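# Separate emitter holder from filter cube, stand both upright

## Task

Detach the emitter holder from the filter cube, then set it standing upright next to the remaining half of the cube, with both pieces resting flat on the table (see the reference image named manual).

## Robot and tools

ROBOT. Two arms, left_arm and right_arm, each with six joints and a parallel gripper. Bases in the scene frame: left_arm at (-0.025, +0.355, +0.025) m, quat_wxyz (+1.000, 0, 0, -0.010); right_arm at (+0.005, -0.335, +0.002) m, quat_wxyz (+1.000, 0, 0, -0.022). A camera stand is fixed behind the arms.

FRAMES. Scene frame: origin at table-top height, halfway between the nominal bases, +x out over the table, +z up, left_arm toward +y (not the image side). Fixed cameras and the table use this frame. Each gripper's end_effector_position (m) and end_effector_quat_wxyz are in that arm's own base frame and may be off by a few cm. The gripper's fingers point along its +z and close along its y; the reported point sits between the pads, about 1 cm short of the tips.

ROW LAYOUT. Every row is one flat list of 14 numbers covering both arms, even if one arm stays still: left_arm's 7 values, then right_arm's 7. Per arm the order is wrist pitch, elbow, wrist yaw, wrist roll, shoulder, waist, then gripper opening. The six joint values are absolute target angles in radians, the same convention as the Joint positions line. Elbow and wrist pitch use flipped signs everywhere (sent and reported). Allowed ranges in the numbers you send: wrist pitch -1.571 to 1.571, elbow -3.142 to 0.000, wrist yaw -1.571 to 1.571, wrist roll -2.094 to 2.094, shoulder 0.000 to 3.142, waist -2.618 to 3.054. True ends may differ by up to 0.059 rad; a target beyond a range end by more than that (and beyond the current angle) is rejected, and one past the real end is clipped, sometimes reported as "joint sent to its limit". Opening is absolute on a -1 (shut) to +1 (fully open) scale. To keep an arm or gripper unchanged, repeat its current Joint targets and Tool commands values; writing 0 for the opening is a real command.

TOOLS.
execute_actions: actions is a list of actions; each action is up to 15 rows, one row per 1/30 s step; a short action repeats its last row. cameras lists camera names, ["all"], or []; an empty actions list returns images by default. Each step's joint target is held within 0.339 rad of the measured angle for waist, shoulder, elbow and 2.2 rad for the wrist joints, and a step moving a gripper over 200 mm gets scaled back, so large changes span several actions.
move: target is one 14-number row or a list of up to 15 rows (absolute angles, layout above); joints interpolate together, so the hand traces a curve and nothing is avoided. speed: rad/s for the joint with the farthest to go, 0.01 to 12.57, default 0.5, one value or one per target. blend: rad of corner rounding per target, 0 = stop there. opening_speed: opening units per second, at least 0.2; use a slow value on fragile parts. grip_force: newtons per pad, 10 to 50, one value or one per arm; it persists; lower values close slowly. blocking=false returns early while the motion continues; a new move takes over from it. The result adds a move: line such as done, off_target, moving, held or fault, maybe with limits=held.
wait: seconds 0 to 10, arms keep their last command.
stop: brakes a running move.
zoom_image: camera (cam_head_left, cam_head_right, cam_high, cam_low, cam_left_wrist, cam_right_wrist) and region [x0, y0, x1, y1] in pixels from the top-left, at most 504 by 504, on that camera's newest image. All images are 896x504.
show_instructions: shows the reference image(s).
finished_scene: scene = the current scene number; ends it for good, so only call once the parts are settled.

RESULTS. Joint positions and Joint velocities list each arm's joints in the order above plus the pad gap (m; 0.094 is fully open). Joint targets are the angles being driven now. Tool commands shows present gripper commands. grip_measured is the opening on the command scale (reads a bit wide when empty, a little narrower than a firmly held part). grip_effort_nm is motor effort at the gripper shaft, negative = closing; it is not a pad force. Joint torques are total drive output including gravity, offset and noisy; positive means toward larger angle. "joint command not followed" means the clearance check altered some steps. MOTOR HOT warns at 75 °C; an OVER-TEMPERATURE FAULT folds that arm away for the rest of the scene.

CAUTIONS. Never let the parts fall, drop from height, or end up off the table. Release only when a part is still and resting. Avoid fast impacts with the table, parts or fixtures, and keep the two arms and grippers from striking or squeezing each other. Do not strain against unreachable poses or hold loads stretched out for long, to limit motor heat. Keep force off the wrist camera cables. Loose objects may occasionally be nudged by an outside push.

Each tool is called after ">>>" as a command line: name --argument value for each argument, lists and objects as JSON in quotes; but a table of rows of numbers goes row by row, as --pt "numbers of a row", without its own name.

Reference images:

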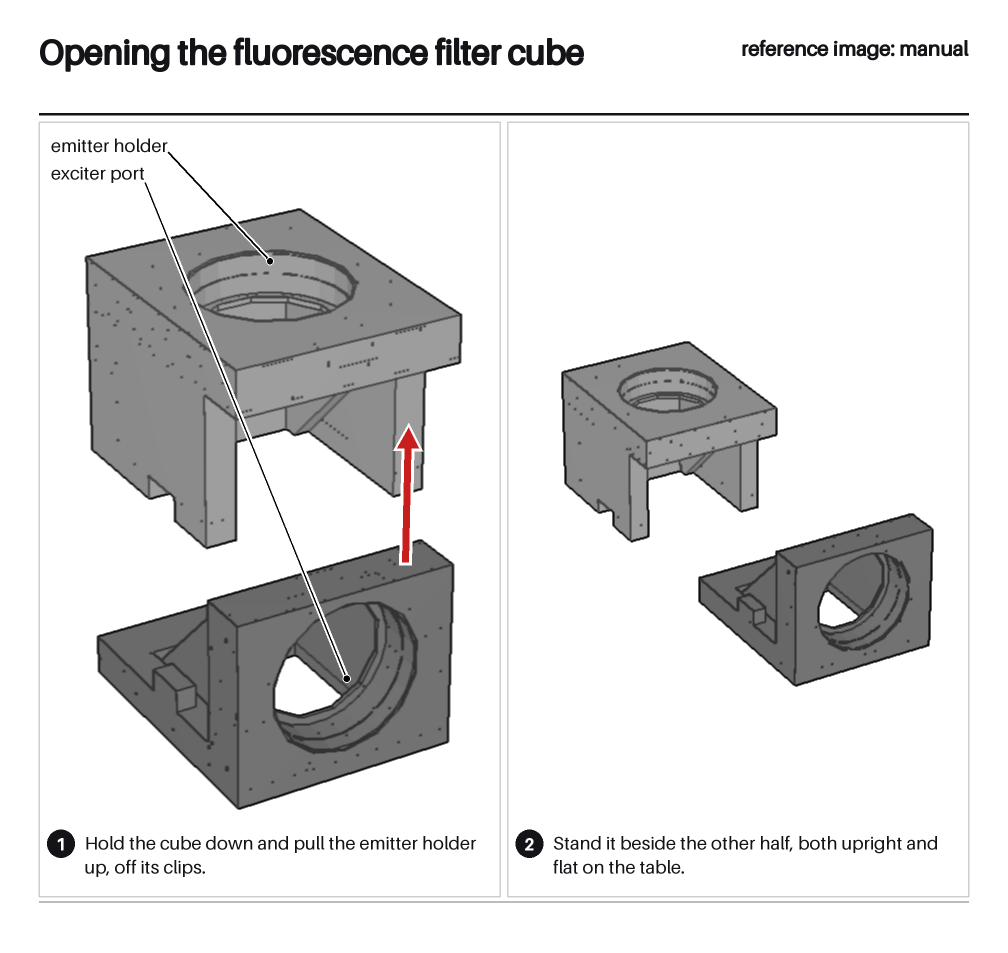

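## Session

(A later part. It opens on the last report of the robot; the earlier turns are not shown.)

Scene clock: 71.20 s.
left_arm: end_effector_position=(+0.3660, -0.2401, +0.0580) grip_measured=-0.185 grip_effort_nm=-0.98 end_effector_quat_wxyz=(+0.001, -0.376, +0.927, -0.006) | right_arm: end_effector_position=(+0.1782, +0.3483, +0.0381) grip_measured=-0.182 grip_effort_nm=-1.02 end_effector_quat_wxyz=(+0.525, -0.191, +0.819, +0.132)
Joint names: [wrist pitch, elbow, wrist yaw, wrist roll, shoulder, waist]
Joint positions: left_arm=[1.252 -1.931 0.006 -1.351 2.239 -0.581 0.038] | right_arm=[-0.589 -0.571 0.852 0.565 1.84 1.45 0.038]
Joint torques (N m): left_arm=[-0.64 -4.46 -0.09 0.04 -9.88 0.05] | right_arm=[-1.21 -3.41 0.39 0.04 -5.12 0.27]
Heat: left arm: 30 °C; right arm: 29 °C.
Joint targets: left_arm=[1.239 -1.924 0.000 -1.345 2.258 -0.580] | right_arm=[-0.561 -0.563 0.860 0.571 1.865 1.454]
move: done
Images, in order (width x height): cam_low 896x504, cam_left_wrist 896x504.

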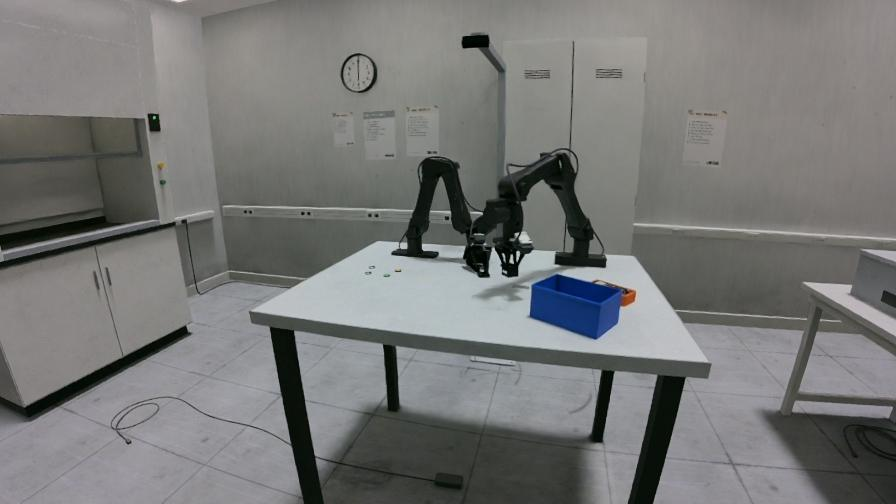

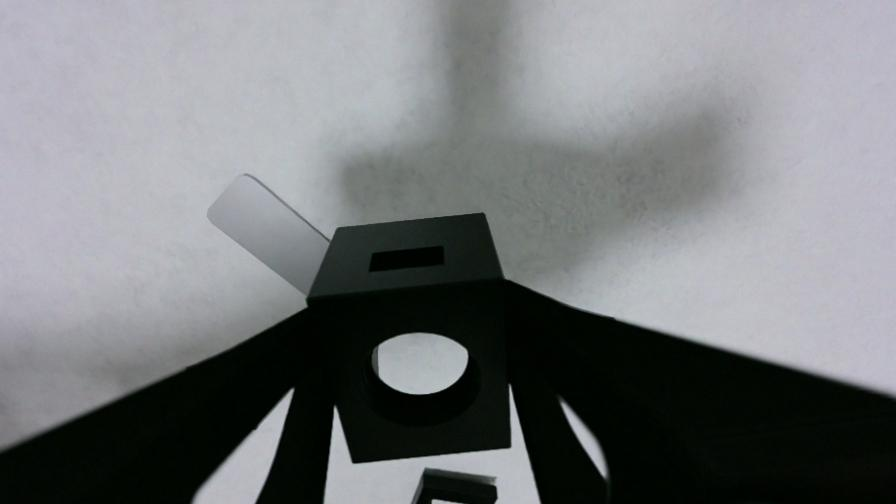

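>>> move --pt "1.239 -1.924 0 -1.345 2.258 -0.65 -0.33 -0.561 -0.563 0.860 0.571 1.865 1.454 -0.3" --pt "1.14 -1.85 0 -1.345 2.282 -0.65 -0.33 -0.561 -0.563 0.860 0.571 1.865 1.454 -0.3" --speed 0.12 --blend 0.01 --cameras '["cam_left_wrist","cam_right_wrist","cam_low"]'

>>> zoom_image --camera "cam_low" --region '[455, 240, 535, 290]'

Scene clock: 74.37 s.
left_arm: end_effector_position=(+0.3513, -0.2658, +0.0314) grip_measured=-0.185 grip_effort_nm=-0.98 end_effector_quat_wxyz=(+0.002, -0.344, +0.939, -0.008) | right_arm: end_effector_position=(+0.1782, +0.3483, +0.0381) grip_measured=-0.182 grip_effort_nm=-1.02 end_effector_quat_wxyz=(+0.525, -0.191, +0.819, +0.132)
Joint names: [wrist pitch, elbow, wrist yaw, wrist roll, shoulder, waist]
Joint positions: left_arm=[1.154 -1.858 0.006 -1.351 2.26 -0.648 0.038] | right_arm=[-0.589 -0.571 0.852 0.565 1.84 1.45 0.038]
Joint torques (N m): left_arm=[-0.64 -4.29 -0.09 0.04 -9.7 -0.16] | right_arm=[-1.2 -3.34 0.4 0.05 -5.08 0.27]
Heat: left arm: 29 °C; right arm: 28 °C.
Joint targets: left_arm=[1.140 -1.850 0.000 -1.345 2.282 -0.650] | right_arm=[-0.561 -0.563 0.860 0.571 1.865 1.454]
move: done
Images, in order (width x height): cam_low 896x504, cam_left_wrist 896x504, cam_right_wrist 896x504.

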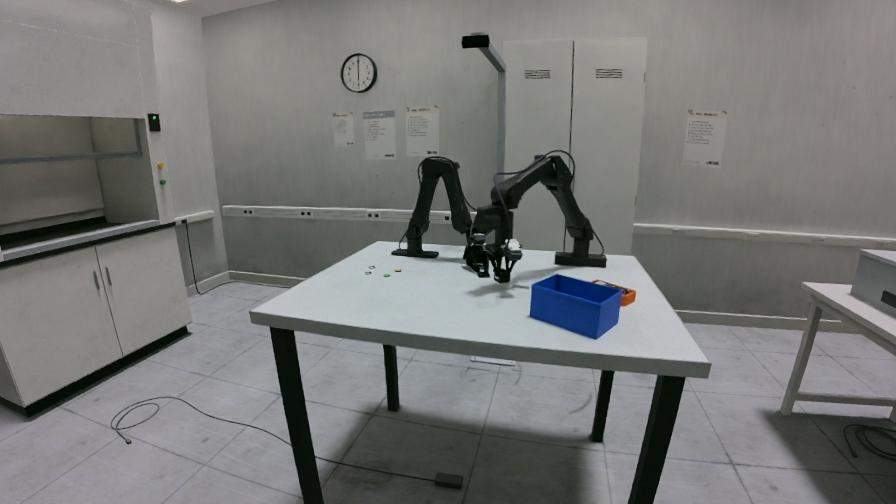

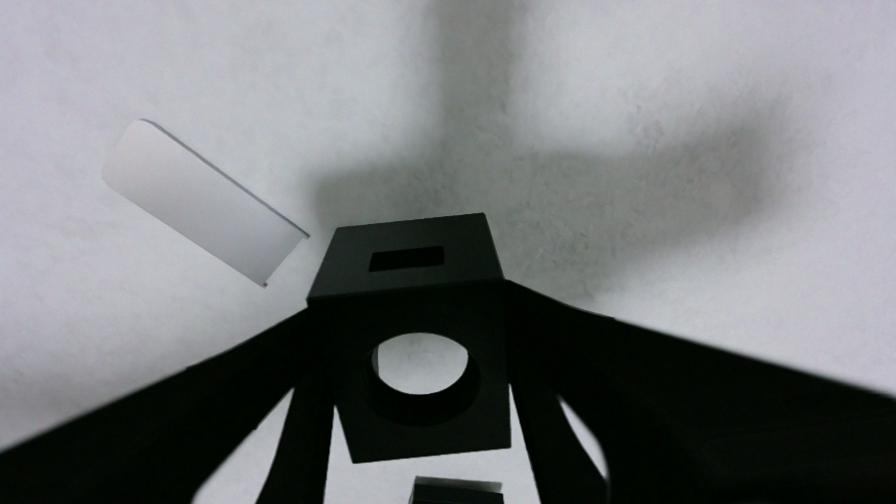

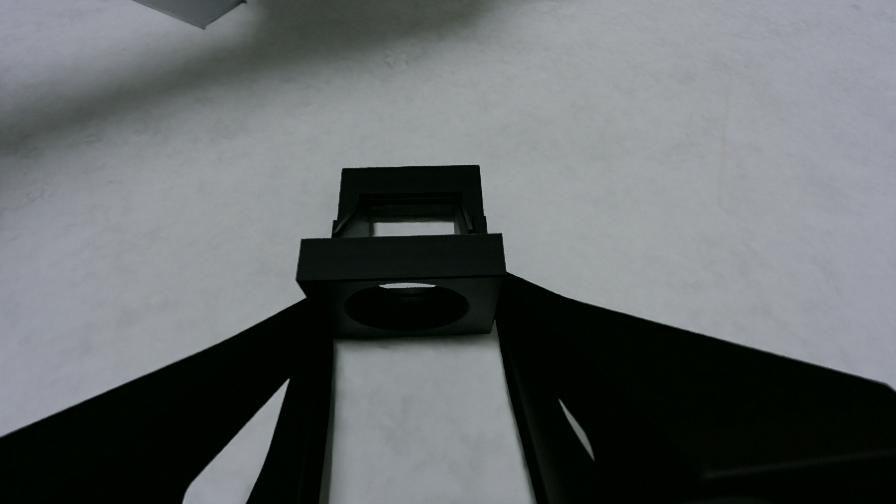

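Scaled by 6.300 from the camera's 896x504 image, which has a finer 1280x720 frame.

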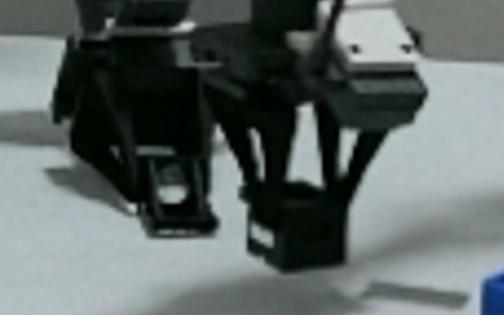

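>>> move --target '[1.078,-1.799,0,-1.345,2.30,-0.65,-0.33,-0.561,-0.563,0.860,0.571,1.895,1.454,-0.3]' --speed 0.07 --cameras '["cam_right_wrist","cam_low"]'

>>> zoom_image --camera "cam_low" --region '[455, 240, 535, 290]'

Scene clock: 76.17 s.
left_arm: end_effector_position=(+0.3502, -0.2650, +0.0119) grip_measured=-0.185 grip_effort_nm=-0.98 end_effector_quat_wxyz=(+0.000, -0.344, +0.939, -0.006) | right_arm: end_effector_position=(+0.1802, +0.3484, +0.0371) grip_measured=-0.182 grip_effort_nm=-1.02 end_effector_quat_wxyz=(+0.532, -0.182, +0.816, +0.132)
Joint names: [wrist pitch, elbow, wrist yaw, wrist roll, shoulder, waist]
Joint positions: left_arm=[1.092 -1.808 0.006 -1.351 2.276 -0.648 0.038] | right_arm=[-0.622 -0.571 0.87 0.567 1.862 1.45 0.038]
Joint torques (N m): left_arm=[-0.65 -4.21 -0.08 0.05 -9.72 -0.18] | right_arm=[-0.9 -3.26 0.22 0.02 -4.48 0.25]
Heat: left arm: 29 °C; right arm: 28 °C.
Joint targets: left_arm=[1.078 -1.799 0.000 -1.345 2.300 -0.650] | right_arm=[-0.561 -0.563 0.860 0.571 1.895 1.454]
move: off_target (right_arm); right_arm: the wrist pitch is farthest, 0.061 rad from its target
Images, in order (width x height): cam_low 896x504, cam_right_wrist 896x504.

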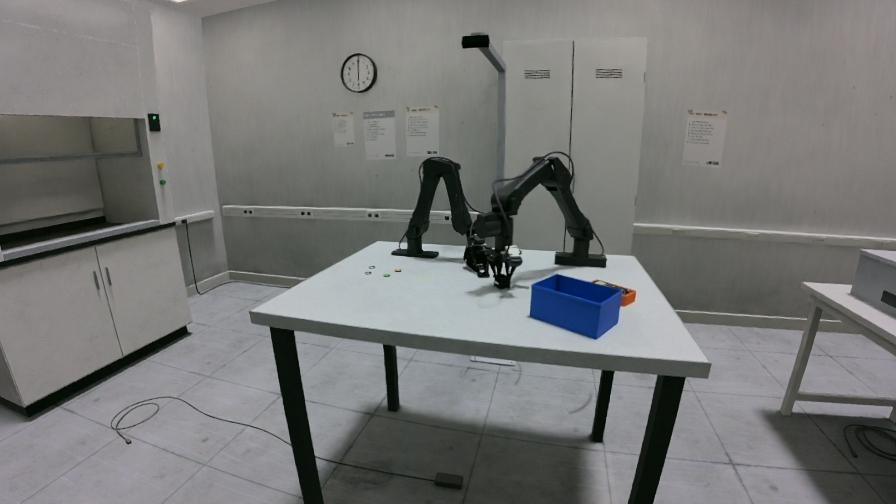

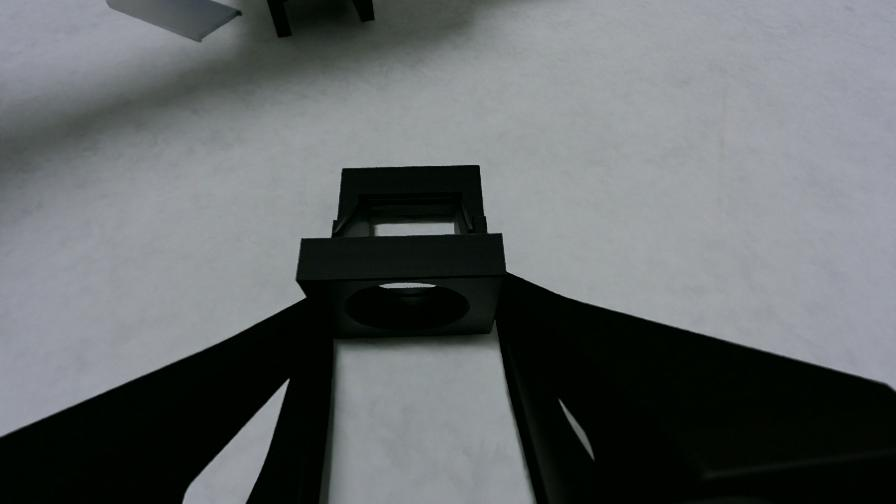

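Scaled by 6.300 from the camera's 896x504 image, which has a finer 1280x720 frame.

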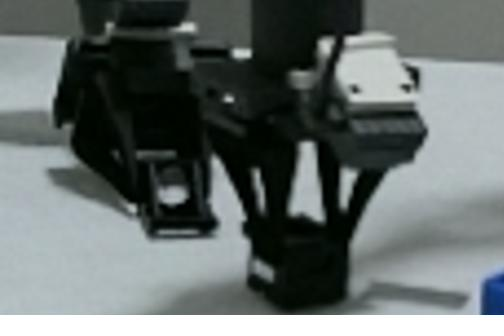

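>>> move --target '[1.052,-1.779,0,-1.345,2.308,-0.65,-0.33,-0.60,-0.568,0.868,0.567,1.868,1.450,-0.3]' --speed 0.05

>>> move --target '[1.038,-1.767,0,-1.345,2.312,-0.65,-0.33,-0.60,-0.568,0.868,0.567,1.868,1.450,-0.3]' --speed 0.05 --cameras '["cam_low"]'

>>> zoom_image --camera "cam_low" --region '[455, 240, 535, 290]'

Scene clock: 78.17 s.
left_arm: end_effector_position=(+0.3501, -0.2649, +0.0084) grip_measured=-0.185 grip_effort_nm=-0.98 end_effector_quat_wxyz=(+0.001, -0.344, +0.939, -0.007) | right_arm: end_effector_position=(+0.1804, +0.3488, +0.0378) grip_measured=-0.182 grip_effort_nm=-1.02 end_effector_quat_wxyz=(+0.533, -0.181, +0.816, +0.134)
Joint names: [wrist pitch, elbow, wrist yaw, wrist roll, shoulder, waist]
Joint positions: left_arm=[1.075 -1.793 0.006 -1.35 2.276 -0.648 0.038] | right_arm=[-0.626 -0.571 0.871 0.567 1.862 1.45 0.038]
Joint torques (N m): left_arm=[-0.75 -3.71 -0.1 0.03 -9.11 -0.21] | right_arm=[-1.22 -3.75 0.3 -0.03 -6.64 -0.06]
Heat: left arm: 30 °C; right arm: 27 °C.
Joint targets: left_arm=[1.052 -1.779 0.000 -1.345 2.308 -0.650] | right_arm=[-0.600 -0.568 0.868 0.567 1.868 1.450]
move: done

Scene clock: 78.87 s.
left_arm: end_effector_position=(+0.3499, -0.2648, +0.0077) grip_measured=-0.185 grip_effort_nm=-0.98 end_effector_quat_wxyz=(+0.001, -0.344, +0.939, -0.007) | right_arm: end_effector_position=(+0.1804, +0.3488, +0.0378) grip_measured=-0.182 grip_effort_nm=-1.02 end_effector_quat_wxyz=(+0.533, -0.181, +0.816, +0.134)
Joint names: [wrist pitch, elbow, wrist yaw, wrist roll, shoulder, waist]
Joint positions: left_arm=[1.072 -1.79 0.006 -1.35 2.276 -0.648 0.038] | right_arm=[-0.626 -0.571 0.871 0.567 1.862 1.45 0.038]
Joint torques (N m): left_arm=[-0.87 -3.1 -0.08 0.04 -8.8 -0.14] | right_arm=[-1.23 -3.77 0.29 -0.04 -6.57 -0.05]
Heat: left arm: 30 °C; right arm: 27 °C.
Joint targets: left_arm=[1.038 -1.767 0.000 -1.345 2.312 -0.650] | right_arm=[-0.600 -0.568 0.868 0.567 1.868 1.450]
move: off_target (left_arm); left_arm: the shoulder is farthest, 0.036 rad from its target
Images, in order (width x height): cam_low 896x504.

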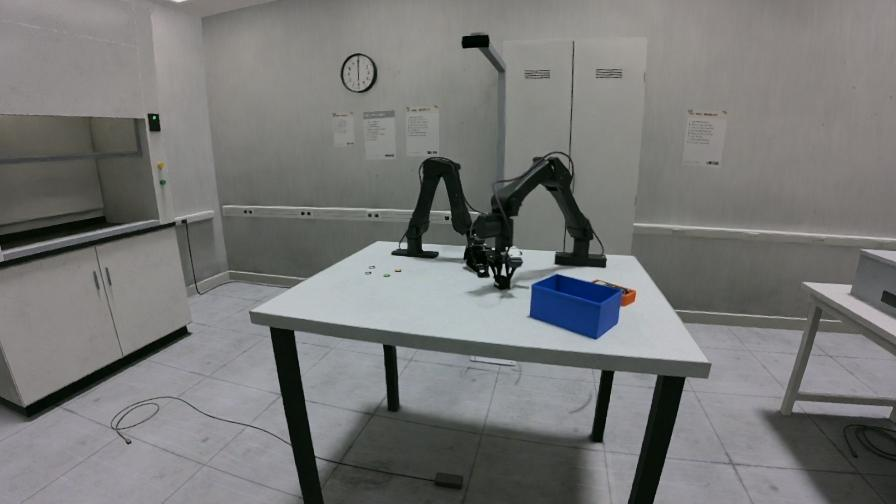

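Scaled by 6.300 from the camera's 896x504 image, which has a finer 1280x720 frame.

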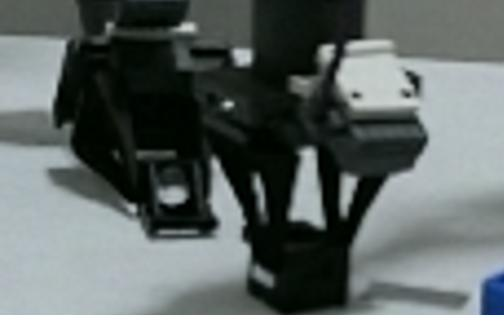

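>>> move --target '[1.05,-1.777,0,-1.345,2.30,-0.65,0.4,-0.60,-0.568,0.868,0.567,1.868,1.450,0.2]' --opening_speed 0.5 --cameras '["cam_left_wrist","cam_right_wrist","cam_low"]'

>>> zoom_image --camera "cam_low" --region '[455, 240, 535, 290]'

Scene clock: 80.87 s.
left_arm: end_effector_position=(+0.3508, -0.2656, +0.0068) grip_measured=+0.398 grip_effort_nm=0.13 end_effector_quat_wxyz=(+0.002, -0.344, +0.939, -0.009) | right_arm: end_effector_position=(+0.1801, +0.3485, +0.0369) grip_measured=+0.197 grip_effort_nm=0.15 end_effector_quat_wxyz=(+0.531, -0.183, +0.817, +0.133)
Joint names: [wrist pitch, elbow, wrist yaw, wrist roll, shoulder, waist]
Joint positions: left_arm=[1.063 -1.787 0.006 -1.349 2.277 -0.648 0.066] | right_arm=[-0.621 -0.571 0.868 0.567 1.862 1.45 0.056]
Joint torques (N m): left_arm=[-0.66 -4.03 -0.08 0.02 -9.68 -0.17] | right_arm=[-1.28 -3.74 0.31 -0.04 -6.64 -0.09]
Heat: left arm: 30 °C; right arm: 27 °C.
Joint targets: left_arm=[1.050 -1.777 0.000 -1.345 2.300 -0.650] | right_arm=[-0.600 -0.568 0.868 0.567 1.868 1.450]
move: done
Images, in order (width x height): cam_low 896x504, cam_left_wrist 896x504, cam_right_wrist 896x504.

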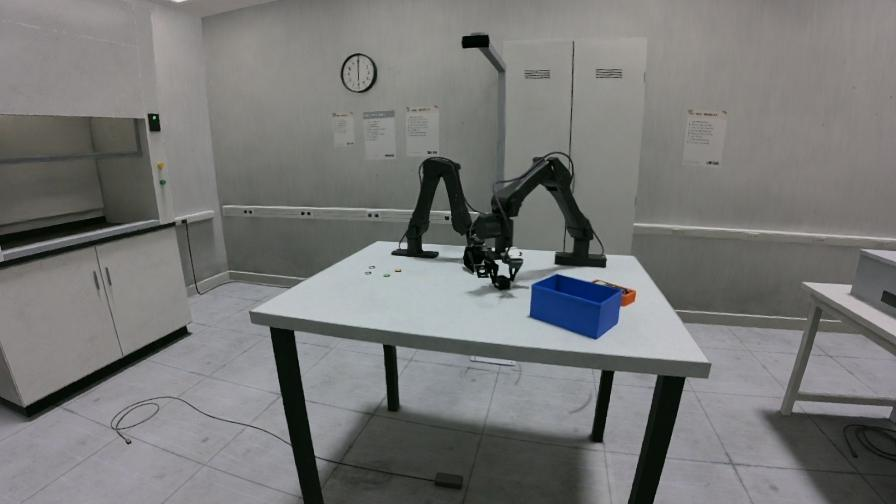

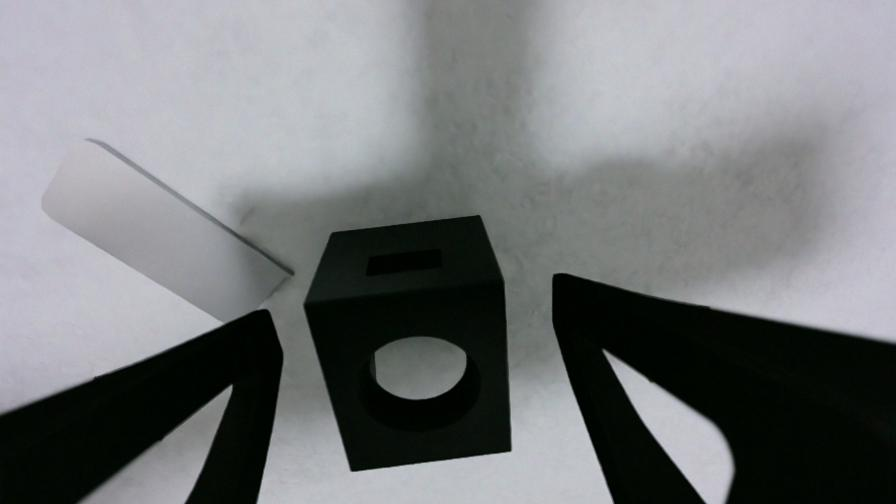

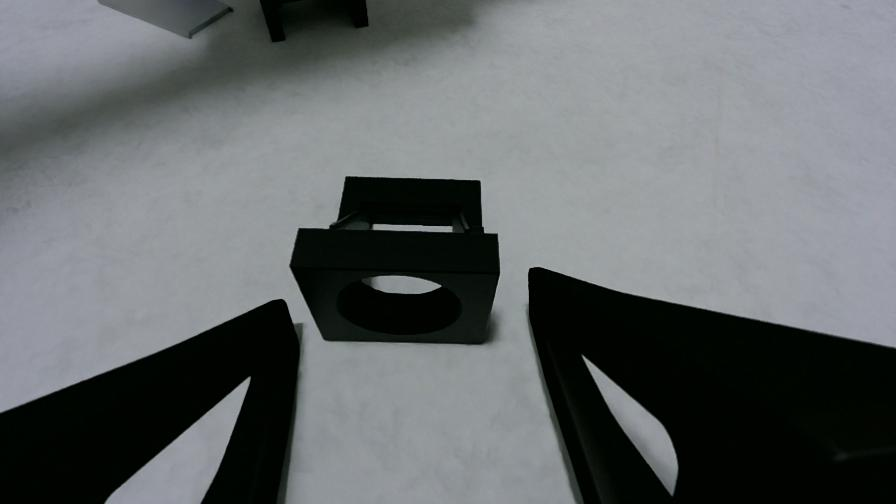

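Scaled by 6.300 from the camera's 896x504 image, which has a finer 1280x720 frame.

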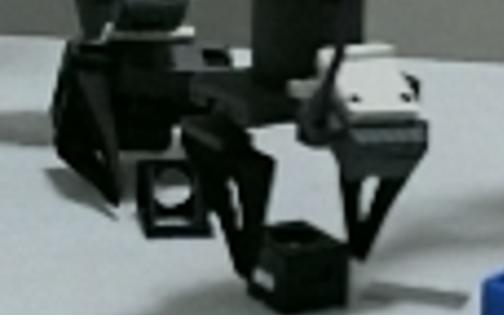

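>>> move --pt "1.32 -1.99 0 -1.345 2.22 -0.65 0.4 -0.40 -0.529 0.948 0.690 1.77 1.56 0.2" --pt "1.32 -2.05 0 -1.345 1.95 -0.65 0.4 -0.361 -0.529 0.948 0.706 1.42 1.60 0.2" --speed '[0.35,0.6]' --blend 0.03 --cameras '["cam_low"]'

>>> zoom_image --camera "cam_low" --region '[455, 240, 535, 290]'

Scene clock: 83.27 s.
left_arm: end_effector_position=(+0.3546, -0.2684, +0.2018) grip_measured=+0.399 grip_effort_nm=0.13 end_effector_quat_wxyz=(+0.088, -0.338, +0.926, -0.142) | right_arm: end_effector_position=(+0.1357, +0.3410, +0.1349) grip_measured=+0.197 grip_effort_nm=0.15 end_effector_quat_wxyz=(+0.536, -0.137, +0.796, +0.245)
Joint names: [wrist pitch, elbow, wrist yaw, wrist roll, shoulder, waist]
Joint positions: left_arm=[1.303 -2.035 0.006 -1.349 1.968 -0.648 0.066] | right_arm=[-0.372 -0.534 0.924 0.695 1.435 1.592 0.056]
Joint torques (N m): left_arm=[-0.89 -6.19 -0.11 0.02 -10.81 -0.18] | right_arm=[-1.45 -5.27 0.56 0.1 -6.15 0.59]
Heat: left arm: 30 °C; right arm: 26 °C.
Joint targets: left_arm=[1.320 -2.050 0.000 -1.345 1.950 -0.650] | right_arm=[-0.361 -0.529 0.948 0.706 1.420 1.600]
move: done
Images, in order (width x height): cam_low 896x504.

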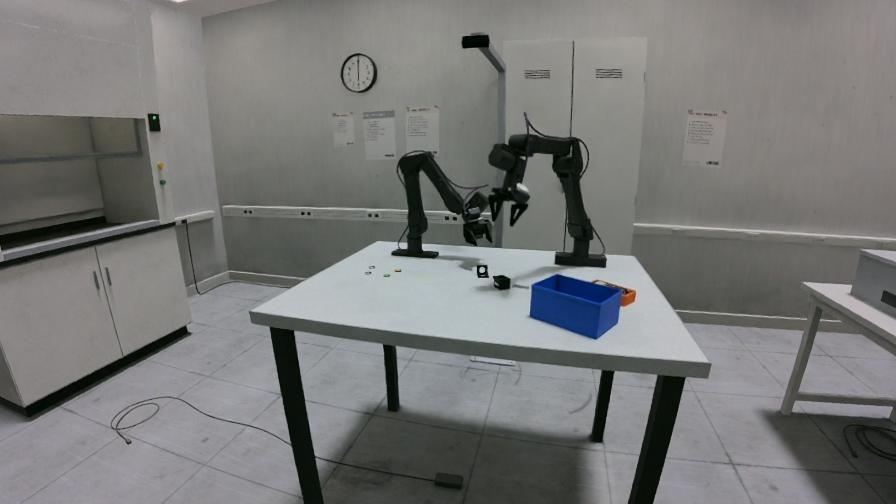

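Scaled by 6.300 from the camera's 896x504 image, which has a finer 1280x720 frame.

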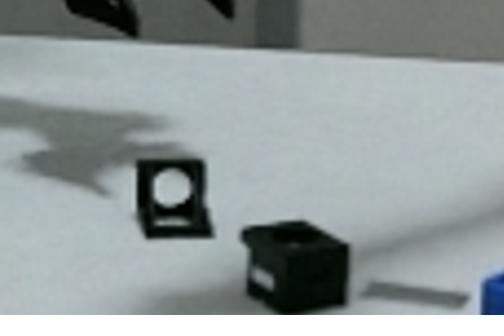

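>>> finished_scene --scene 2

The scene is finished: the task was done.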